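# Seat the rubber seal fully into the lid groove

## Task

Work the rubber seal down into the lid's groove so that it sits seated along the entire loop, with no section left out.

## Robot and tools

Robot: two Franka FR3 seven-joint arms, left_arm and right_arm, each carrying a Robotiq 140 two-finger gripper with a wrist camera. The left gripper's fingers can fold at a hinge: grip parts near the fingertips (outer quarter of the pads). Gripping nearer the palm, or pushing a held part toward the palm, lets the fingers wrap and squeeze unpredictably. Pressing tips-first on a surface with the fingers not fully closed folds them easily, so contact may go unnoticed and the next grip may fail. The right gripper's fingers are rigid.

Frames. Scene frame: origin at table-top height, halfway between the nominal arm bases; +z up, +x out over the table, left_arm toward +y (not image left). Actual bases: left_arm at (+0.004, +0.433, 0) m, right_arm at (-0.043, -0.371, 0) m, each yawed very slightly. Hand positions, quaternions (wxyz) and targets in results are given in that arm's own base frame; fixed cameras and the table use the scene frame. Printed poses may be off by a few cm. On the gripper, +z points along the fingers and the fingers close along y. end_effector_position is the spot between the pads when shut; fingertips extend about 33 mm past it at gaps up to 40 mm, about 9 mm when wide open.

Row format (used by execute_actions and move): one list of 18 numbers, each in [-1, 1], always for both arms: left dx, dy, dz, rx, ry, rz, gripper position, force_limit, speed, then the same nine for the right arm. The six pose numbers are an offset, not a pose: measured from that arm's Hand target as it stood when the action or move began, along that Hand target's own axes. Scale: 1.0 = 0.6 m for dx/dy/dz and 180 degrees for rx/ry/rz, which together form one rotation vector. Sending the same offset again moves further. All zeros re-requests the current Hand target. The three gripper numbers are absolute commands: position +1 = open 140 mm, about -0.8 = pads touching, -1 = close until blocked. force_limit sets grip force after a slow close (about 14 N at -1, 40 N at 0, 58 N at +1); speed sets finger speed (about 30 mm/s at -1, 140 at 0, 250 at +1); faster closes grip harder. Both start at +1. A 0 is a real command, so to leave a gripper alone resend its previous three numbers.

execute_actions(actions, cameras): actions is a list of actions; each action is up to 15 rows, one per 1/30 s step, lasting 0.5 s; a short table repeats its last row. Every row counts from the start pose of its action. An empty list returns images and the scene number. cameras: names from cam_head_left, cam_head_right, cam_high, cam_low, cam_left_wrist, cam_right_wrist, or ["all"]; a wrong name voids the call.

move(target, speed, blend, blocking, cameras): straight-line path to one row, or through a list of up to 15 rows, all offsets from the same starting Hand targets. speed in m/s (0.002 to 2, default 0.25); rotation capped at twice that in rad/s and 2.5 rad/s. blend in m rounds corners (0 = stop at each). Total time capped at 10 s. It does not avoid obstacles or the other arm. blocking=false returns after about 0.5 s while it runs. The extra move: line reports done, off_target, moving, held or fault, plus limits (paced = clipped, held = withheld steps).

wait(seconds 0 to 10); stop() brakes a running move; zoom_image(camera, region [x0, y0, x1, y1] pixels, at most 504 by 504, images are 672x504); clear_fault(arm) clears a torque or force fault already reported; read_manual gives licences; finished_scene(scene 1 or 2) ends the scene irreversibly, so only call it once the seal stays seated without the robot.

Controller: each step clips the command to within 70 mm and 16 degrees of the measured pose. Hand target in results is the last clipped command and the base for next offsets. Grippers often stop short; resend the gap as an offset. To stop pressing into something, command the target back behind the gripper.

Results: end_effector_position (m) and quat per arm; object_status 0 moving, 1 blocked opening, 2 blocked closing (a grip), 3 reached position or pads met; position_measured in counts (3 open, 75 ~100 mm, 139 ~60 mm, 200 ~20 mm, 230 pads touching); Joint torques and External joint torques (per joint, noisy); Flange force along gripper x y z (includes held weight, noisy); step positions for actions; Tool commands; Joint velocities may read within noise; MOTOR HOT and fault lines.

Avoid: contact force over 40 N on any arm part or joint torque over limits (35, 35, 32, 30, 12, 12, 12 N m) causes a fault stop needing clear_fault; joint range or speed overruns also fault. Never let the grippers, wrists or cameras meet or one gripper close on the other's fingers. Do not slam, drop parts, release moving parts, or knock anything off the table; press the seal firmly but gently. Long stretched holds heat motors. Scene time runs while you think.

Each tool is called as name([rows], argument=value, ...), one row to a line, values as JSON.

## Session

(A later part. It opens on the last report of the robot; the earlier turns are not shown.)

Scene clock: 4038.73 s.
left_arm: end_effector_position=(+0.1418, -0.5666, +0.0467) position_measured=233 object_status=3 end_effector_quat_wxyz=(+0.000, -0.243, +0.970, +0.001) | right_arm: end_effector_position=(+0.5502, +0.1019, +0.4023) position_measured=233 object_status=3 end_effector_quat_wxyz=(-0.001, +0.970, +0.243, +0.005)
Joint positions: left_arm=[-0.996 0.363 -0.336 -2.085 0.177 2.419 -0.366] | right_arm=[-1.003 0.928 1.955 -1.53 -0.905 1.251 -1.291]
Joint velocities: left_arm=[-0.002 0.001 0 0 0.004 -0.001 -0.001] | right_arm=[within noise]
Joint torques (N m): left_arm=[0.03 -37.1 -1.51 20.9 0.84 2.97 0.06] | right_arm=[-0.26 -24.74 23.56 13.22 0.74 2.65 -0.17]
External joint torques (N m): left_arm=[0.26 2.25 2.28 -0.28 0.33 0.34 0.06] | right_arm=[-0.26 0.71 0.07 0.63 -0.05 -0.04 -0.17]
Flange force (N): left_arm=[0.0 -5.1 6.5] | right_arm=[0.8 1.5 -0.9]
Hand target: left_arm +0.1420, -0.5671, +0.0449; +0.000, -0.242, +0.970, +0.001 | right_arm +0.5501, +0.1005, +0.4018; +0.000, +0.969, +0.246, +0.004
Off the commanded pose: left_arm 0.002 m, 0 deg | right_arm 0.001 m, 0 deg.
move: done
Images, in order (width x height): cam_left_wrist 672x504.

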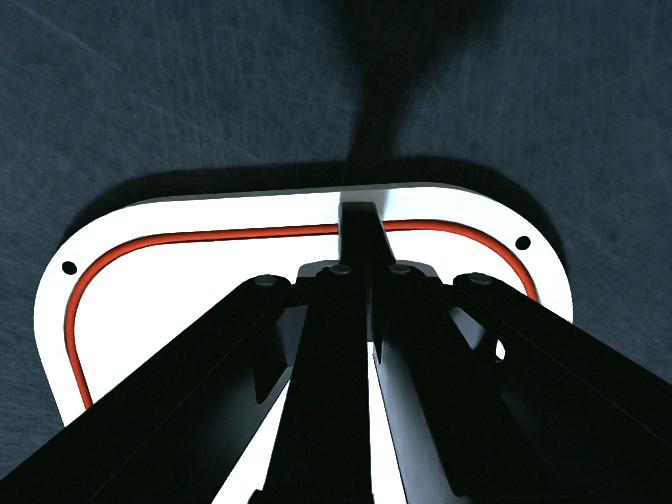

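move(target=[0,0,0.0065,0,0,0,-1,-1,0, 0,0,0,0,0,0,-1,-1,0], speed=0.02)

move([
  [0,0,-0.017,0,0,0,-1,-1,0, 0,0,0,0,0,0,-1,-1,0],
  [-0.002,-0.033,-0.017,0,0,0,-1,-1,0, 0,0,0,0,0,0,-1,-1,0],
  [-0.002,-0.033,-0.007,0,0,0,-1,-1,0, 0,0,0,0,0,0,-1,-1,0],
], speed=[0.03,0.06,0.02], cameras=["cam_left_wrist"])

move(target=[0,0,0.0065,0,0,0,-1,-1,0, 0,0,0,0,0,0,-1,-1,0], speed=0.02)

move([
  [0,0,-0.017,0,0,0,-1,-1,0, 0,0,0,0,0,0,-1,-1,0],
  [-0.002,-0.033,-0.017,0,0,0,-1,-1,0, 0,0,0,0,0,0,-1,-1,0],
  [-0.002,-0.033,-0.007,0,0,0,-1,-1,0, 0,0,0,0,0,0,-1,-1,0],
], speed=[0.03,0.06,0.02], cameras=["cam_left_wrist"])

Scene clock: 4052.23 s.
left_arm: end_effector_position=(+0.1423, -0.5683, +0.0465) position_measured=233 object_status=3 end_effector_quat_wxyz=(+0.001, -0.242, +0.970, -0.001) | right_arm: end_effector_position=(+0.5502, +0.1019, +0.4023) position_measured=233 object_status=3 end_effector_quat_wxyz=(-0.001, +0.970, +0.243, +0.005)
Joint positions: left_arm=[-0.998 0.365 -0.335 -2.085 0.181 2.425 -0.366] | right_arm=[-1.003 0.928 1.955 -1.53 -0.905 1.251 -1.291]
Joint velocities: left_arm=[-0.002 0.001 0.001 -0.001 0 0.004 0.002] | right_arm=[within noise]
Joint torques (N m): left_arm=[0.39 -34.23 -0.81 20.02 0.94 3.14 -0.04] | right_arm=[-0.26 -24.72 23.6 13.21 0.74 2.64 -0.16]
External joint torques (N m): left_arm=[0.29 5.35 2.7 -1.25 0.44 0.5 -0.04] | right_arm=[-0.3 0.68 0.14 0.64 -0.06 -0.04 -0.16]
Flange force (N): left_arm=[1.1 -8.9 13.3] | right_arm=[0.5 1.4 -0.9]
Hand target: left_arm +0.1420, -0.5671, +0.0410; +0.000, -0.242, +0.970, +0.001 | right_arm +0.5501, +0.1005, +0.4018; +0.000, +0.969, +0.246, +0.004
Off the commanded pose: left_arm 0.006 m, 0 deg | right_arm 0.001 m, 0 deg.
move: off_target (left_arm)

Scene clock: 4054.17 s.
left_arm: end_effector_position=(+0.1520, -0.5834, +0.0467) position_measured=233 object_status=3 end_effector_quat_wxyz=(+0.000, -0.244, +0.970, +0.002) | right_arm: end_effector_position=(+0.5502, +0.1019, +0.4023) position_measured=233 object_status=3 end_effector_quat_wxyz=(-0.001, +0.970, +0.243, +0.005)
Joint positions: left_arm=[-0.997 0.412 -0.331 -2.01 0.19 2.389 -0.364] | right_arm=[-1.003 0.928 1.955 -1.53 -0.905 1.251 -1.291]
Joint torques (N m): left_arm=[0.14 -39.12 -2.06 21.27 0.93 2.91 0.11] | right_arm=[-0.24 -24.72 23.59 13.23 0.74 2.64 -0.16]
External joint torques (N m): left_arm=[0.1 2.15 1.93 -0.31 0.4 0.28 0.11] | right_arm=[-0.25 0.73 0.09 0.63 -0.05 -0.05 -0.16]
Flange force (N): left_arm=[0.3 -4.7 5.8] | right_arm=[0.8 1.4 -0.9]
Hand target: left_arm +0.1523, -0.5841, +0.0452; +0.000, -0.242, +0.970, +0.001 | right_arm +0.5501, +0.1005, +0.4018; +0.000, +0.969, +0.246, +0.004
Off the commanded pose: left_arm 0.002 m, 0 deg | right_arm 0.001 m, 0 deg.
move: done
Images, in order (width x height): cam_left_wrist 672x504.

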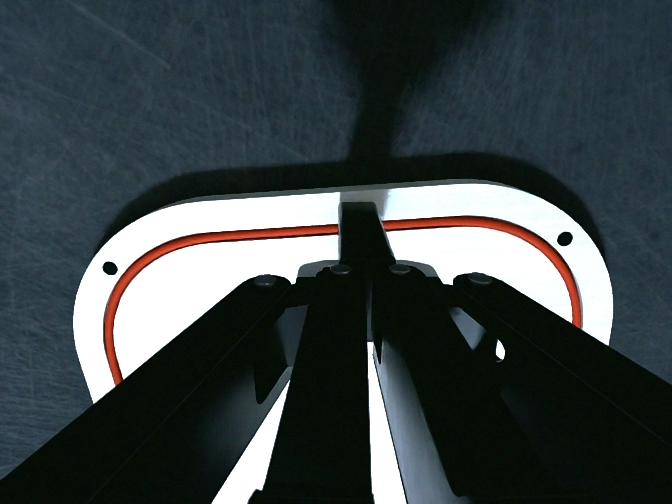

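Scene clock: 4054.90 s.
left_arm: end_effector_position=(+0.1525, -0.5849, +0.0465) position_measured=233 object_status=3 end_effector_quat_wxyz=(+0.000, -0.242, +0.970, -0.001) | right_arm: end_effector_position=(+0.5502, +0.1019, +0.4023) position_measured=233 object_status=3 end_effector_quat_wxyz=(-0.001, +0.970, +0.243, +0.005)
Joint positions: left_arm=[-0.998 0.413 -0.33 -2.01 0.194 2.394 -0.364] | right_arm=[-1.003 0.928 1.955 -1.53 -0.905 1.251 -1.291]
Joint velocities: left_arm=[-0.002 0 0.001 0.001 0.003 0.004 0] | right_arm=[within noise]
Joint torques (N m): left_arm=[0.29 -36.44 -1.38 20.54 0.96 3.18 0.01] | right_arm=[-0.25 -24.7 23.55 13.25 0.74 2.64 -0.17]
External joint torques (N m): left_arm=[0.42 4.84 2.76 -0.98 0.44 0.55 0.01] | right_arm=[-0.15 0.69 0.07 0.61 -0.05 -0.04 -0.17]
Flange force (N): left_arm=[0.7 -8.5 11.8] | right_arm=[1.1 1.4 -1.0]
Hand target: left_arm +0.1523, -0.5841, +0.0413; +0.000, -0.242, +0.970, +0.001 | right_arm +0.5501, +0.1005, +0.4018; +0.000, +0.969, +0.246, +0.004
Off the commanded pose: left_arm 0.005 m, 0 deg | right_arm 0.001 m, 0 deg.
move: off_target (left_arm)

Scene clock: 4056.83 s.
left_arm: end_effector_position=(+0.1624, -0.6003, +0.0467) position_measured=233 object_status=3 end_effector_quat_wxyz=(-0.001, -0.244, +0.970, +0.002) | right_arm: end_effector_position=(+0.5502, +0.1019, +0.4023) position_measured=233 object_status=3 end_effector_quat_wxyz=(-0.001, +0.970, +0.243, +0.005)
Joint positions: left_arm=[-0.997 0.461 -0.328 -1.931 0.203 2.357 -0.361] | right_arm=[-1.003 0.928 1.955 -1.53 -0.905 1.251 -1.291]
Joint torques (N m): left_arm=[0.09 -41.14 -2.61 21.63 0.89 2.87 0.16] | right_arm=[-0.29 -24.77 23.58 13.22 0.74 2.64 -0.17]
External joint torques (N m): left_arm=[-0.03 1.87 1.76 -0.18 0.35 0.26 0.16] | right_arm=[-0.3 0.67 0.06 0.63 -0.06 -0.05 -0.17]
Flange force (N): left_arm=[0.3 -4.5 4.9] | right_arm=[0.7 1.5 -0.9]
Hand target: left_arm +0.1627, -0.6010, +0.0455; +0.000, -0.242, +0.970, +0.001 | right_arm +0.5501, +0.1005, +0.4018; +0.000, +0.969, +0.246, +0.004
Off the commanded pose: left_arm 0.001 m, 0 deg | right_arm 0.001 m, 0 deg.
move: done
Images, in order (width x height): cam_left_wrist 672x504.

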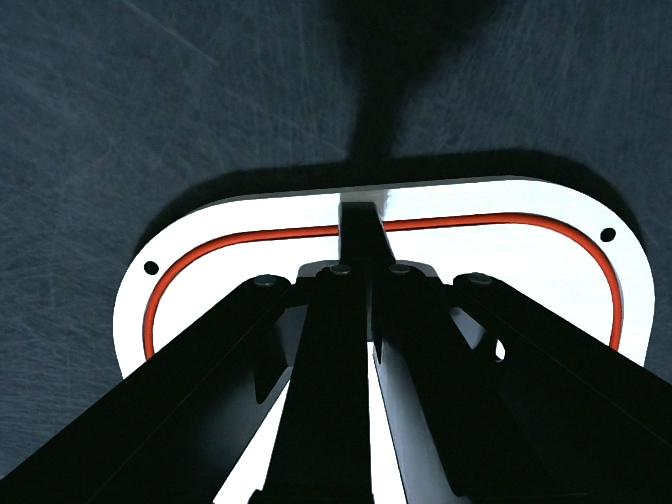

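move(target=[0,0,0.006,0,0,0,-1,-1,0, 0,0,0,0,0,0,-1,-1,0], speed=0.02)

move([
  [0,0,-0.1,0,0,0,-1,-1,0, 0,0,0,0,0,0,-1,-1,0],
  [-0.35,0.6,-0.4,0,0,0,-1,-1,0, 0,0,0,0,0,0,-1,-1,0],
  [-0.5,0.84,-0.42,0,0,0,-1,-1,0, 0,0,0,0,0,0,-1,-1,0],
], speed=[0.05,0.15,0.15], blend=[0.02,0.02,0])

move(target=[0,0,0,0,0,0,-1,-1,0, -0.1293,-0.4453,0.1667,0,0,0,1,-1,0], speed=0.15, cameras=["cam_right_wrist","cam_high"])

zoom_image(camera="cam_right_wrist", region=[190, 110, 490, 350])

Scene clock: 4070.67 s.
left_arm: end_effector_position=(+0.1627, -0.6013, +0.0466) position_measured=233 object_status=3 end_effector_quat_wxyz=(+0.000, -0.243, +0.970, +0.000) | right_arm: end_effector_position=(+0.5502, +0.1019, +0.4023) position_measured=233 object_status=3 end_effector_quat_wxyz=(-0.001, +0.970, +0.243, +0.005)
Joint positions: left_arm=[-0.998 0.462 -0.328 -1.931 0.206 2.361 -0.361] | right_arm=[-1.003 0.928 1.955 -1.53 -0.905 1.251 -1.291]
Joint velocities: left_arm=[0.001 0.001 -0.001 -0.002 0.001 0.003 0] | right_arm=[within noise]
Joint torques (N m): left_arm=[0.04 -38.46 -1.95 21.09 0.95 3.15 0.01] | right_arm=[-0.25 -24.72 23.59 13.18 0.74 2.64 -0.17]
External joint torques (N m): left_arm=[0.07 4.47 2.54 -0.67 0.4 0.53 0.01] | right_arm=[-0.16 0.62 0.19 0.58 -0.04 -0.03 -0.17]
Flange force (N): left_arm=[1.4 -8.8 10.5] | right_arm=[0.7 1.2 -1.0]
Hand target: left_arm +0.1627, -0.6010, +0.0419; +0.000, -0.242, +0.970, +0.001 | right_arm +0.5501, +0.1005, +0.4018; +0.000, +0.969, +0.246, +0.004
Off the commanded pose: left_arm 0.005 m, 0 deg | right_arm 0.001 m, 0 deg.
move: off_target (left_arm)

Scene clock: 4077.00 s.
left_arm: end_effector_position=(+0.1914, -0.0169, +0.2942) position_measured=233 object_status=3 end_effector_quat_wxyz=(+0.000, -0.245, +0.970, +0.000) | right_arm: end_effector_position=(+0.5502, +0.1019, +0.4023) position_measured=233 object_status=3 end_effector_quat_wxyz=(-0.001, +0.970, +0.243, +0.005)
Joint positions: left_arm=[-0.748 -1.367 0.354 -2.748 0.351 1.403 0.463] | right_arm=[-1.003 0.928 1.955 -1.53 -0.905 1.251 -1.291]
Joint velocities: left_arm=[0 0 0.001 0 0.002 -0.001 0.006] | right_arm=[within noise]
Joint torques (N m): left_arm=[-0.07 8.93 -6.11 22.08 1.05 2.2 0.3] | right_arm=[-0.26 -24.71 23.56 13.23 0.76 2.64 -0.17]
External joint torques (N m): left_arm=[-0.05 -1.46 2.39 0.75 0.32 -0.34 0.3] | right_arm=[-0.27 0.72 0.03 0.61 -0.04 -0.06 -0.17]
Flange force (N): left_arm=[-4.4 6.9 1.9] | right_arm=[0.7 1.4 -0.8]
Hand target: left_arm +0.1913, -0.0156, +0.2948; +0.000, -0.242, +0.970, +0.001 | right_arm +0.5501, +0.1005, +0.4018; +0.000, +0.969, +0.246, +0.004
Off the commanded pose: left_arm 0.001 m, 0 deg | right_arm 0.001 m, 0 deg.
move: done

Scene clock: 4080.13 s.
left_arm: end_effector_position=(+0.1914, -0.0168, +0.2942) position_measured=233 object_status=3 end_effector_quat_wxyz=(+0.000, -0.244, +0.970, +0.000) | right_arm: end_effector_position=(+0.3560, +0.2975, +0.3008) position_measured=3 object_status=3 end_effector_quat_wxyz=(+0.001, +0.968, +0.250, +0.003)
Joint positions: left_arm=[-0.748 -1.367 0.354 -2.748 0.351 1.403 0.466] | right_arm=[-1.018 0.862 2.086 -2.135 -0.728 1.604 -0.78]
Joint velocities: left_arm=[within noise] | right_arm=[-0.001 0 -0.001 0.002 -0.001 0.001 0.005]
Joint torques (N m): left_arm=[0.37 9.05 -6.31 22.01 0.94 2.24 0.26] | right_arm=[-1.02 -10.06 21.31 18.24 1.22 2.84 0.18]
External joint torques (N m): left_arm=[0.36 -1.33 2.18 0.61 0.2 -0.31 0.26] | right_arm=[-1.05 -0.25 0.98 -0.08 0.44 0.19 0.18]
Flange force (N): left_arm=[-3.7 6.7 2.1] | right_arm=[-5.2 1.4 -1.0]
Hand target: left_arm +0.1913, -0.0156, +0.2948; +0.000, -0.242, +0.970, +0.001 | right_arm +0.3552, +0.2986, +0.3007; +0.000, +0.969, +0.246, +0.004
Off the commanded pose: left_arm 0.001 m, 0 deg | right_arm 0.001 m, 1 deg.
move: done
Images, in order (width x height): cam_high 672x504, cam_right_wrist 672x504.

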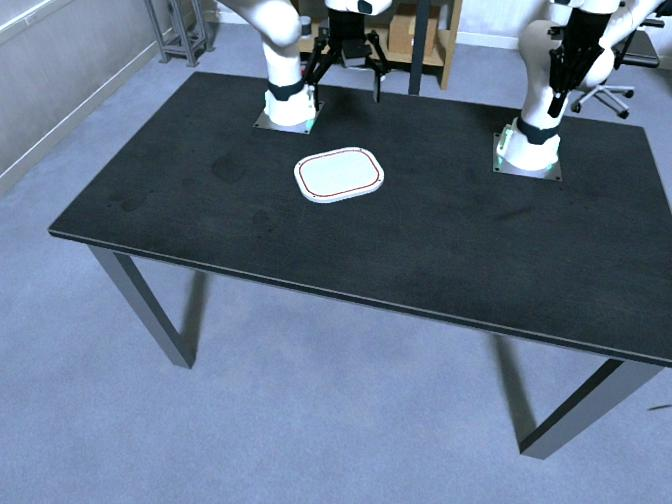

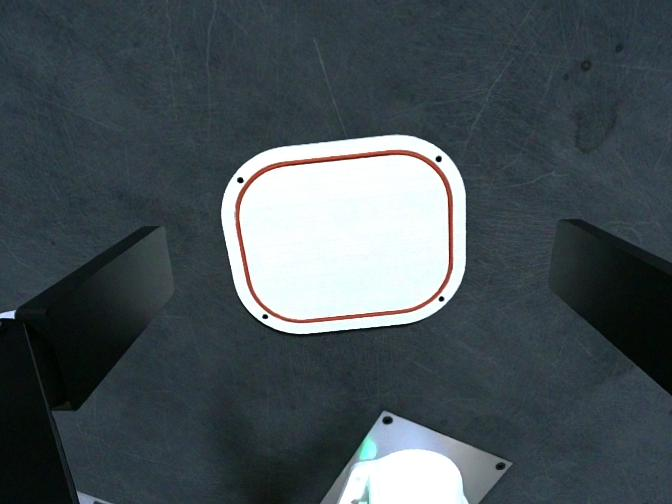

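Scaled by 1.680 from the camera's 672x504 image, which has a finer 960x720 frame.

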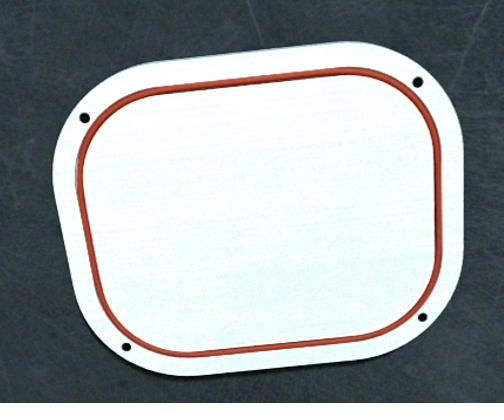

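zoom_image(camera="cam_right_wrist", region=[215, 150, 315, 260])

zoom_image(camera="cam_right_wrist", region=[215, 240, 315, 350])

zoom_image(camera="cam_right_wrist", region=[385, 230, 485, 340])

zoom_image(camera="cam_right_wrist", region=[385, 130, 485, 240])

Scaled by 4.582 from the camera's 672x504 image, which has a finer 960x720 frame.

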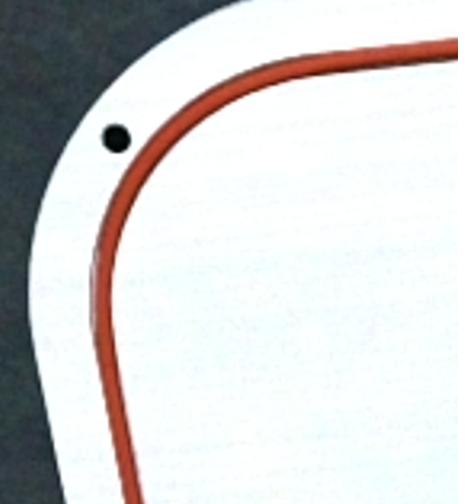

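Scaled by 4.582 from the camera's 672x504 image, which has a finer 960x720 frame.

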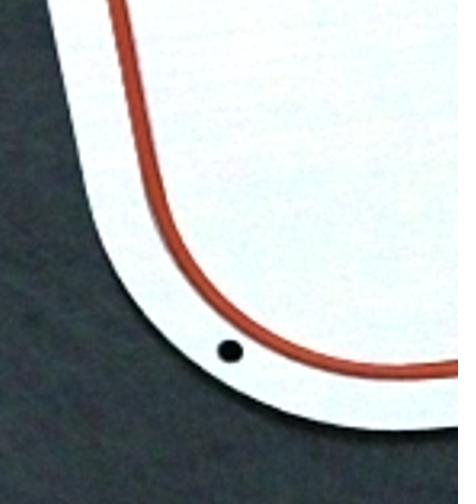

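Scaled by 4.582 from the camera's 672x504 image, which has a finer 960x720 frame.

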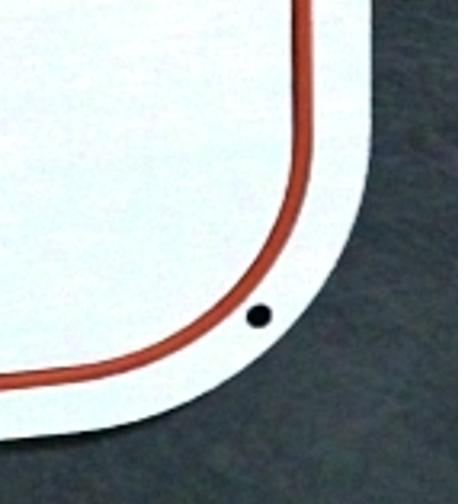

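Scaled by 4.582 from the camera's 672x504 image, which has a finer 960x720 frame.

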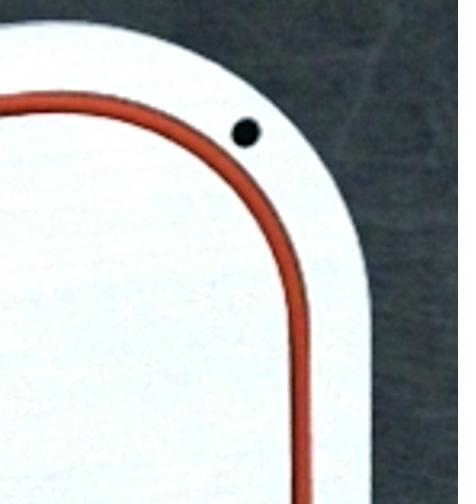

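move([
  [0,0,0,0,0,0,-1,-1,0, -0.1128,-0.1797,0.2,0,0,-0.0139,-1,-1,0],
  [0,0,0,0,0,0,-1,-1,0, -0.1128,-0.1797,0.401,0,0,-0.0139,-1,-1,0],
], speed=[0.12,0.08], cameras=["cam_right_wrist"])

zoom_image(camera="cam_right_wrist", region=[300, 40, 480, 270])

Scene clock: 4117.93 s.
left_arm: end_effector_position=(+0.1914, -0.0168, +0.2942) position_measured=233 object_status=3 end_effector_quat_wxyz=(+0.000, -0.244, +0.970, +0.000) | right_arm: end_effector_position=(+0.2453, +0.3605, +0.0594) position_measured=233 object_status=3 end_effector_quat_wxyz=(+0.001, +0.963, +0.271, +0.002)
Joint positions: left_arm=[-0.748 -1.367 0.354 -2.748 0.351 1.403 0.466] | right_arm=[-0.684 0.69 1.604 -2.532 -0.951 2.239 -0.477]
Joint velocities: left_arm=[within noise] | right_arm=[0 -0.002 0 0 0 0.003 0.006]
Joint torques (N m): left_arm=[0.39 9.05 -6.29 22 0.95 2.24 0.27] | right_arm=[0.18 -10.58 16.63 14.98 0.32 2.81 0.18]
External joint torques (N m): left_arm=[0.41 -1.38 2.23 0.67 0.21 -0.31 0.27] | right_arm=[0.14 -0.5 -0.19 0.26 -0.29 0.18 0.18]
Flange force (N): left_arm=[-3.8 7.0 2.1] | right_arm=[1.3 -1.5 2.6]
Hand target: left_arm +0.1913, -0.0156, +0.2948; +0.000, -0.242, +0.970, +0.001 | right_arm +0.2461, +0.3615, +0.0594; +0.000, +0.964, +0.267, +0.004
Off the commanded pose: left_arm 0.001 m, 0 deg | right_arm 0.001 m, 1 deg.
move: done
Images, in order (width x height): cam_right_wrist 672x504.

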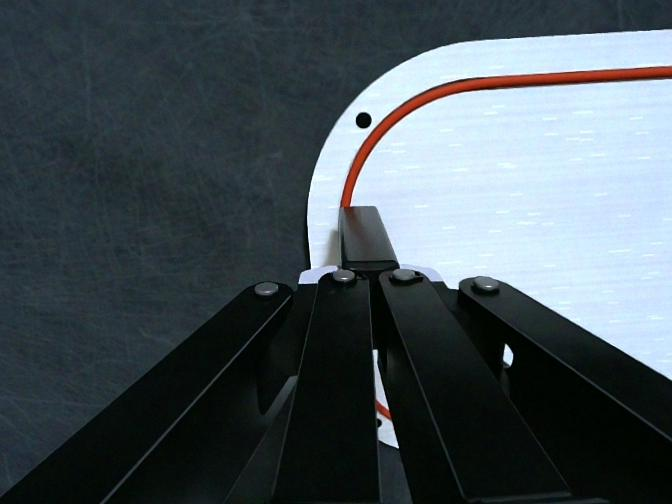

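Scaled by 2.191 from the camera's 672x504 image, which has a finer 960x720 frame.

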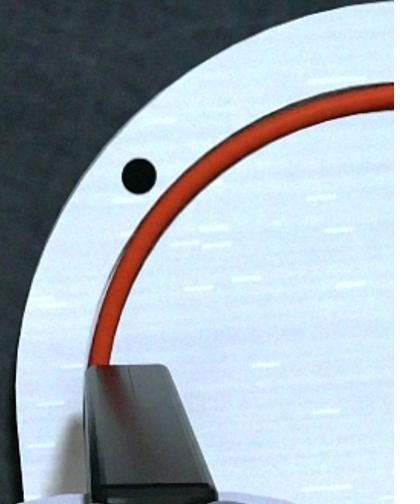

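move([
  [0,0,0,0,0,0,-1,-1,0, 0,0.02,0,0,0,0,-1,-1,0],
  [0,0,0,0,0,0,-1,-1,0, 0,0.02,0.0155,0,0,0,-1,-1,0],
], speed=[0.06,0.03])

move(target=[0,0,0,0,0,0,-1,-1,0, 0,0,0.002,0,0,0,-1,-1,0], speed=0.02)

move(target=[0,0,0,0,0,0,-1,-1,0, 0,0,0.002,0,0,0,-1,-1,0], speed=0.02)

Scene clock: 4129.60 s.
left_arm: end_effector_position=(+0.1914, -0.0168, +0.2942) position_measured=233 object_status=3 end_effector_quat_wxyz=(+0.000, -0.244, +0.970, +0.000) | right_arm: end_effector_position=(+0.2529, +0.3500, +0.0504) position_measured=233 object_status=3 end_effector_quat_wxyz=(+0.002, +0.964, +0.267, +0.003)
Joint positions: left_arm=[-0.748 -1.367 0.354 -2.748 0.351 1.403 0.466] | right_arm=[-0.702 0.692 1.58 -2.546 -0.98 2.255 -0.478]
Joint velocities: left_arm=[within noise] | right_arm=[0.001 0 0.001 0 -0.004 0.005 0.001]
Joint torques (N m): left_arm=[0.35 9.07 -6.29 22 0.95 2.24 0.28] | right_arm=[0.06 -10.24 17.05 14.57 0.27 2.84 0.03]
External joint torques (N m): left_arm=[0.33 -1.28 2.2 0.58 0.21 -0.31 0.28] | right_arm=[0.05 0.19 0.35 0.33 -0.33 0.22 0.02]
Flange force (N): left_arm=[-3.9 6.6 2.1] | right_arm=[-0.1 0.0 -0.3]
Hand target: left_arm +0.1913, -0.0156, +0.2948; +0.000, -0.242, +0.970, +0.001 | right_arm +0.2523, +0.3512, +0.0502; +0.000, +0.964, +0.267, +0.004
Off the commanded pose: left_arm 0.001 m, 0 deg | right_arm 0.001 m, 0 deg.
move: done

Scene clock: 4130.30 s.
left_arm: end_effector_position=(+0.1914, -0.0168, +0.2942) position_measured=233 object_status=3 end_effector_quat_wxyz=(+0.000, -0.244, +0.970, +0.000) | right_arm: end_effector_position=(+0.2528, +0.3502, +0.0493) position_measured=233 object_status=3 end_effector_quat_wxyz=(+0.002, +0.964, +0.267, +0.003)
Joint positions: left_arm=[-0.748 -1.367 0.354 -2.748 0.351 1.403 0.466] | right_arm=[-0.698 0.692 1.574 -2.546 -0.982 2.259 -0.478]
Joint torques (N m): left_arm=[0.36 9.06 -6.29 22.01 0.96 2.25 0.23] | right_arm=[-0.16 -10.34 16.36 14.4 0.28 2.77 0.05]
External joint torques (N m): left_arm=[0.4 -1.41 2.2 0.72 0.22 -0.29 0.23] | right_arm=[-0.26 0.2 -0.39 0.31 -0.32 0.16 0.04]
Flange force (N): left_arm=[-3.7 6.9 2.0] | right_arm=[1.0 0.3 1.8]
Hand target: left_arm +0.1913, -0.0156, +0.2948; +0.000, -0.242, +0.970, +0.001 | right_arm +0.2523, +0.3512, +0.0490; +0.000, +0.964, +0.267, +0.004
Off the commanded pose: left_arm 0.001 m, 0 deg | right_arm 0.001 m, 0 deg.
move: done

Scene clock: 4131.00 s.
left_arm: end_effector_position=(+0.1914, -0.0168, +0.2942) position_measured=233 object_status=3 end_effector_quat_wxyz=(+0.000, -0.244, +0.970, +0.000) | right_arm: end_effector_position=(+0.2527, +0.3504, +0.0481) position_measured=233 object_status=3 end_effector_quat_wxyz=(+0.001, +0.963, +0.268, +0.003)
Joint positions: left_arm=[-0.748 -1.367 0.354 -2.748 0.351 1.403 0.466] | right_arm=[-0.695 0.692 1.569 -2.546 -0.985 2.261 -0.478]
Joint velocities: left_arm=[within noise] | right_arm=[0 0 -0.001 0 -0.002 0.003 0.001]
Joint torques (N m): left_arm=[0.38 9.03 -6.31 21.99 0.95 2.24 0.27] | right_arm=[0.6 -10.47 16.75 14.32 0.35 2.84 0.12]
External joint torques (N m): left_arm=[0.37 -1.35 2.22 0.64 0.22 -0.3 0.27] | right_arm=[0.54 0.13 -0.02 0.18 -0.24 0.2 0.12]
Flange force (N): left_arm=[-3.8 6.8 2.1] | right_arm=[1.8 -2.3 2.7]
Hand target: left_arm +0.1913, -0.0156, +0.2948; +0.000, -0.242, +0.970, +0.001 | right_arm +0.2523, +0.3512, +0.0478; +0.000, +0.964, +0.267, +0.004
Off the commanded pose: left_arm 0.001 m, 0 deg | right_arm 0.001 m, 0 deg.
move: done

move(target=[0,0,0,0,0,0,-1,-1,0, 0,0,0.002,0,0,0,-1,-1,0], speed=0.02)

move(target=[0,0,0,0,0,0,-1,-1,0, 0,0,0.002,0,0,0,-1,-1,0], speed=0.02)

Scene clock: 4138.00 s.
left_arm: end_effector_position=(+0.1914, -0.0168, +0.2942) position_measured=233 object_status=3 end_effector_quat_wxyz=(+0.000, -0.244, +0.970, +0.000) | right_arm: end_effector_position=(+0.2526, +0.3505, +0.0469) position_measured=233 object_status=3 end_effector_quat_wxyz=(+0.001, +0.963, +0.269, +0.003)
Joint positions: left_arm=[-0.748 -1.367 0.354 -2.748 0.351 1.403 0.466] | right_arm=[-0.691 0.692 1.564 -2.546 -0.987 2.264 -0.478]
Joint torques (N m): left_arm=[0.36 9.03 -6.23 21.99 0.95 2.25 0.29] | right_arm=[0.02 -10.55 16.29 14.24 0.32 2.82 0.19]
External joint torques (N m): left_arm=[0.37 -1.4 2.29 0.66 0.22 -0.29 0.29] | right_arm=[-0.03 0.17 -0.45 0.21 -0.27 0.19 0.19]
Flange force (N): left_arm=[-4.0 7.0 2.2] | right_arm=[1.3 -0.8 2.9]
Hand target: left_arm +0.1913, -0.0156, +0.2948; +0.000, -0.242, +0.970, +0.001 | right_arm +0.2523, +0.3512, +0.0466; +0.000, +0.964, +0.267, +0.004
Off the commanded pose: left_arm 0.001 m, 0 deg | right_arm 0.001 m, 0 deg.
move: done

Scene clock: 4138.70 s.
left_arm: end_effector_position=(+0.1914, -0.0168, +0.2942) position_measured=233 object_status=3 end_effector_quat_wxyz=(+0.000, -0.244, +0.970, +0.000) | right_arm: end_effector_position=(+0.2526, +0.3506, +0.0463) position_measured=233 object_status=3 end_effector_quat_wxyz=(+0.001, +0.963, +0.269, +0.003)
Joint positions: left_arm=[-0.748 -1.367 0.354 -2.748 0.351 1.403 0.466] | right_arm=[-0.689 0.692 1.561 -2.546 -0.989 2.266 -0.478]
Joint torques (N m): left_arm=[0.38 9.05 -6.33 22.02 0.96 2.23 0.26] | right_arm=[1.12 -10.71 14.9 13.12 0.04 3.32 0.2]
External joint torques (N m): left_arm=[0.37 -1.35 2.19 0.64 0.22 -0.32 0.26] | right_arm=[0.98 0.09 -1.89 -0.87 -0.55 0.69 0.2]
Flange force (N): left_arm=[-3.7 6.8 2.0] | right_arm=[4.5 -5.0 14.1]
Hand target: left_arm +0.1913, -0.0156, +0.2948; +0.000, -0.242, +0.970, +0.001 | right_arm +0.2523, +0.3512, +0.0454; +0.000, +0.964, +0.267, +0.004
Off the commanded pose: left_arm 0.001 m, 0 deg | right_arm 0.001 m, 0 deg.
move: done

move([
  [0,0,0,0,0,0,-1,-1,0, 0,0,-0.014,0,0,0,-1,-1,0],
  [0,0,0,0,0,0,-1,-1,0, 0,-0.03,-0.014,0,0,0,-1,-1,0],
  [0,0,0,0,0,0,-1,-1,0, 0,-0.03,-0.008,0,0,0,-1,-1,0],
], speed=[0.03,0.06,0.03], cameras=["cam_right_wrist"])

zoom_image(camera="cam_right_wrist", region=[300, 60, 460, 270])

Scene clock: 4150.80 s.
left_arm: end_effector_position=(+0.1914, -0.0168, +0.2942) position_measured=233 object_status=3 end_effector_quat_wxyz=(+0.000, -0.244, +0.970, +0.000) | right_arm: end_effector_position=(+0.2418, +0.3652, +0.0498) position_measured=233 object_status=3 end_effector_quat_wxyz=(+0.001, +0.963, +0.271, +0.001)
Joint positions: left_arm=[-0.748 -1.367 0.354 -2.748 0.351 1.403 0.466] | right_arm=[-0.634 0.68 1.557 -2.527 -0.963 2.263 -0.459]
Joint velocities: left_arm=[within noise] | right_arm=[0.001 -0.001 -0.001 -0.001 0.001 0.004 0.007]
Joint torques (N m): left_arm=[0.36 9.09 -6.29 21.99 0.96 2.23 0.26] | right_arm=[-0.14 -11.15 16.54 14.74 0.3 2.78 0.31]
External joint torques (N m): left_arm=[0.39 -1.36 2.21 0.66 0.23 -0.31 0.26] | right_arm=[-0.15 -0.23 -0.17 0.35 -0.29 0.16 0.31]
Flange force (N): left_arm=[-3.8 6.9 2.0] | right_arm=[0.4 -0.5 1.6]
Hand target: left_arm +0.1913, -0.0156, +0.2948; +0.000, -0.242, +0.970, +0.001 | right_arm +0.2430, +0.3666, +0.0501; +0.000, +0.964, +0.267, +0.004
Off the commanded pose: left_arm 0.001 m, 0 deg | right_arm 0.002 m, 1 deg.
move: done
Images, in order (width x height): cam_right_wrist 672x504.

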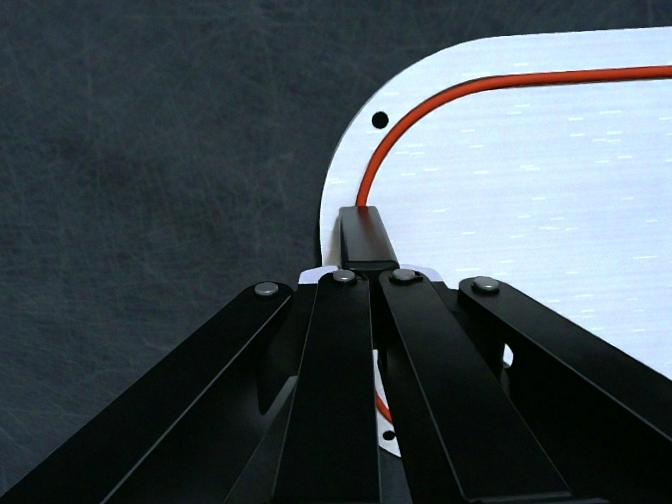

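Scaled by 2.400 from the camera's 672x504 image, which has a finer 960x720 frame.

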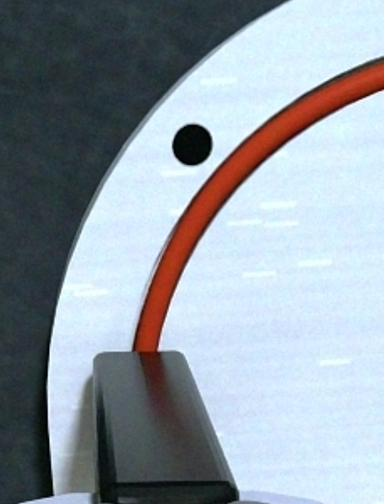

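move(target=[0,0,0,0,0,0,-1,-1,0, 0,0,0.0033,0,0,0,-1,-1,0], speed=0.02)

move(target=[0,0,0,0,0,0,-1,-1,0, 0,0,0.0018,0,0,0,-1,-1,0], speed=0.02)

move(target=[0,0,0,0,0,0,-1,-1,0, 0,0,0.0018,0,0,0,-1,-1,0], speed=0.02)

Scene clock: 4158.27 s.
left_arm: end_effector_position=(+0.1914, -0.0168, +0.2942) position_measured=233 object_status=3 end_effector_quat_wxyz=(+0.000, -0.244, +0.970, +0.000) | right_arm: end_effector_position=(+0.2418, +0.3653, +0.0479) position_measured=233 object_status=3 end_effector_quat_wxyz=(+0.001, +0.963, +0.270, +0.001)
Joint positions: left_arm=[-0.748 -1.367 0.354 -2.748 0.351 1.403 0.466] | right_arm=[-0.628 0.679 1.548 -2.527 -0.967 2.268 -0.456]
Joint velocities: left_arm=[within noise] | right_arm=[0.002 -0.001 -0.002 0.001 0 0.004 0]
Joint torques (N m): left_arm=[0.36 9.03 -6.3 22 0.95 2.25 0.28] | right_arm=[0.59 -11.56 16.52 14.58 0.31 2.83 0.29]
External joint torques (N m): left_arm=[0.38 -1.39 2.19 0.6 0.21 -0.3 0.28] | right_arm=[0.61 -0.48 -0.15 0.19 -0.28 0.21 0.29]
Flange force (N): left_arm=[-3.6 7.0 2.2] | right_arm=[1.9 -3.3 4.1]
Hand target: left_arm +0.1913, -0.0156, +0.2948; +0.000, -0.242, +0.970, +0.001 | right_arm +0.2430, +0.3666, +0.0481; +0.000, +0.964, +0.267, +0.004
Off the commanded pose: left_arm 0.001 m, 0 deg | right_arm 0.002 m, 0 deg.
move: done

Scene clock: 4158.97 s.
left_arm: end_effector_position=(+0.1914, -0.0168, +0.2942) position_measured=233 object_status=3 end_effector_quat_wxyz=(+0.000, -0.244, +0.970, +0.000) | right_arm: end_effector_position=(+0.2418, +0.3655, +0.0470) position_measured=233 object_status=3 end_effector_quat_wxyz=(+0.001, +0.963, +0.270, +0.002)
Joint positions: left_arm=[-0.748 -1.367 0.354 -2.748 0.351 1.403 0.466] | right_arm=[-0.625 0.678 1.544 -2.527 -0.968 2.271 -0.455]
Joint torques (N m): left_arm=[0.31 9.05 -6.28 21.98 0.96 2.23 0.26] | right_arm=[0.49 -11.56 16.1 14.48 0.23 2.9 0.17]
External joint torques (N m): left_arm=[0.34 -1.37 2.24 0.67 0.22 -0.31 0.26] | right_arm=[0.5 -0.44 -0.52 0.21 -0.36 0.28 0.17]
Flange force (N): left_arm=[-3.9 6.9 2.0] | right_arm=[2.7 -3.1 5.5]
Hand target: left_arm +0.1913, -0.0156, +0.2948; +0.000, -0.242, +0.970, +0.001 | right_arm +0.2431, +0.3666, +0.0471; +0.000, +0.964, +0.267, +0.004
Off the commanded pose: left_arm 0.001 m, 0 deg | right_arm 0.002 m, 0 deg.
move: done

Scene clock: 4159.67 s.
left_arm: end_effector_position=(+0.1914, -0.0168, +0.2942) position_measured=233 object_status=3 end_effector_quat_wxyz=(+0.000, -0.244, +0.970, +0.000) | right_arm: end_effector_position=(+0.2417, +0.3659, +0.0467) position_measured=233 object_status=3 end_effector_quat_wxyz=(+0.001, +0.963, +0.271, +0.002)
Joint positions: left_arm=[-0.748 -1.367 0.354 -2.748 0.351 1.403 0.466] | right_arm=[-0.622 0.677 1.542 -2.526 -0.969 2.272 -0.454]
Joint torques (N m): left_arm=[0.35 9.06 -6.31 21.97 0.95 2.24 0.27] | right_arm=[0.34 -11.37 14.13 14.09 -0.16 3.19 0.22]
External joint torques (N m): left_arm=[0.31 -1.29 2.13 0.61 0.21 -0.3 0.27] | right_arm=[0.3 -0.17 -2.55 -0.23 -0.75 0.56 0.22]
Flange force (N): left_arm=[-3.7 6.5 2.0] | right_arm=[6.1 -4.2 15.0]
Hand target: left_arm +0.1913, -0.0156, +0.2948; +0.000, -0.242, +0.970, +0.001 | right_arm +0.2431, +0.3666, +0.0460; +0.000, +0.964, +0.267, +0.004
Off the commanded pose: left_arm 0.001 m, 0 deg | right_arm 0.002 m, 1 deg.
move: done

move([
  [0,0,0,0,0,0,-1,-1,0, 0,0,-0.03,0,0,0,-1,-1,0],
  [0,0,0,0,0,0,-1,-1,0, 0.1,0.16,-0.4,0,0,0,-1,-1,0],
], speed=[0.03,0.12], cameras=["cam_right_wrist"])

zoom_image(camera="cam_right_wrist", region=[150, 60, 530, 360])

Scene clock: 4169.37 s.
left_arm: end_effector_position=(+0.1914, -0.0168, +0.2942) position_measured=233 object_status=3 end_effector_quat_wxyz=(+0.000, -0.244, +0.970, +0.000) | right_arm: end_effector_position=(+0.3427, +0.3153, +0.2860) position_measured=233 object_status=3 end_effector_quat_wxyz=(+0.000, +0.965, +0.262, +0.005)
Joint positions: left_arm=[-0.748 -1.367 0.354 -2.748 0.351 1.403 0.466] | right_arm=[-1.005 0.822 2.072 -2.17 -0.711 1.668 -0.779]
Joint velocities: left_arm=[within noise] | right_arm=[0 0 -0.001 0.001 -0.001 -0.003 -0.008]
Joint torques (N m): left_arm=[0.37 9.05 -6.31 22.03 0.96 2.24 0.25] | right_arm=[0.16 -7.36 20.08 19.49 0.86 2.49 -0.17]
External joint torques (N m): left_arm=[0.35 -1.35 2.19 0.66 0.22 -0.3 0.25] | right_arm=[0.21 0.97 0.57 0.54 0.09 -0.17 -0.17]
Flange force (N): left_arm=[-3.8 6.7 2.0] | right_arm=[-1.1 1.2 -2.1]
Hand target: left_arm +0.1913, -0.0156, +0.2948; +0.000, -0.242, +0.970, +0.001 | right_arm +0.3422, +0.3148, +0.2866; +0.000, +0.964, +0.267, +0.004
Off the commanded pose: left_arm 0.001 m, 0 deg | right_arm 0.001 m, 1 deg.
move: done
Images, in order (width x height): cam_right_wrist 672x504.

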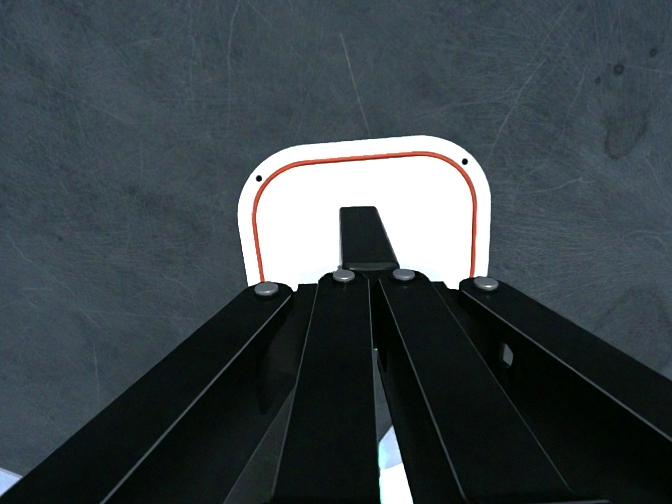

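Scaled by 1.326 from the camera's 672x504 image, which has a finer 960x720 frame.

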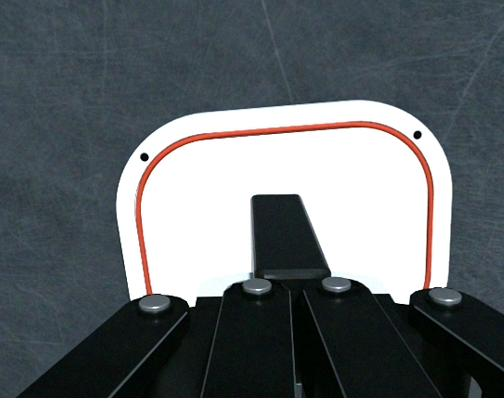

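All of the seal is seated. Finishing scene 1.

finished_scene(scene=1)

The scene is finished: the task was done.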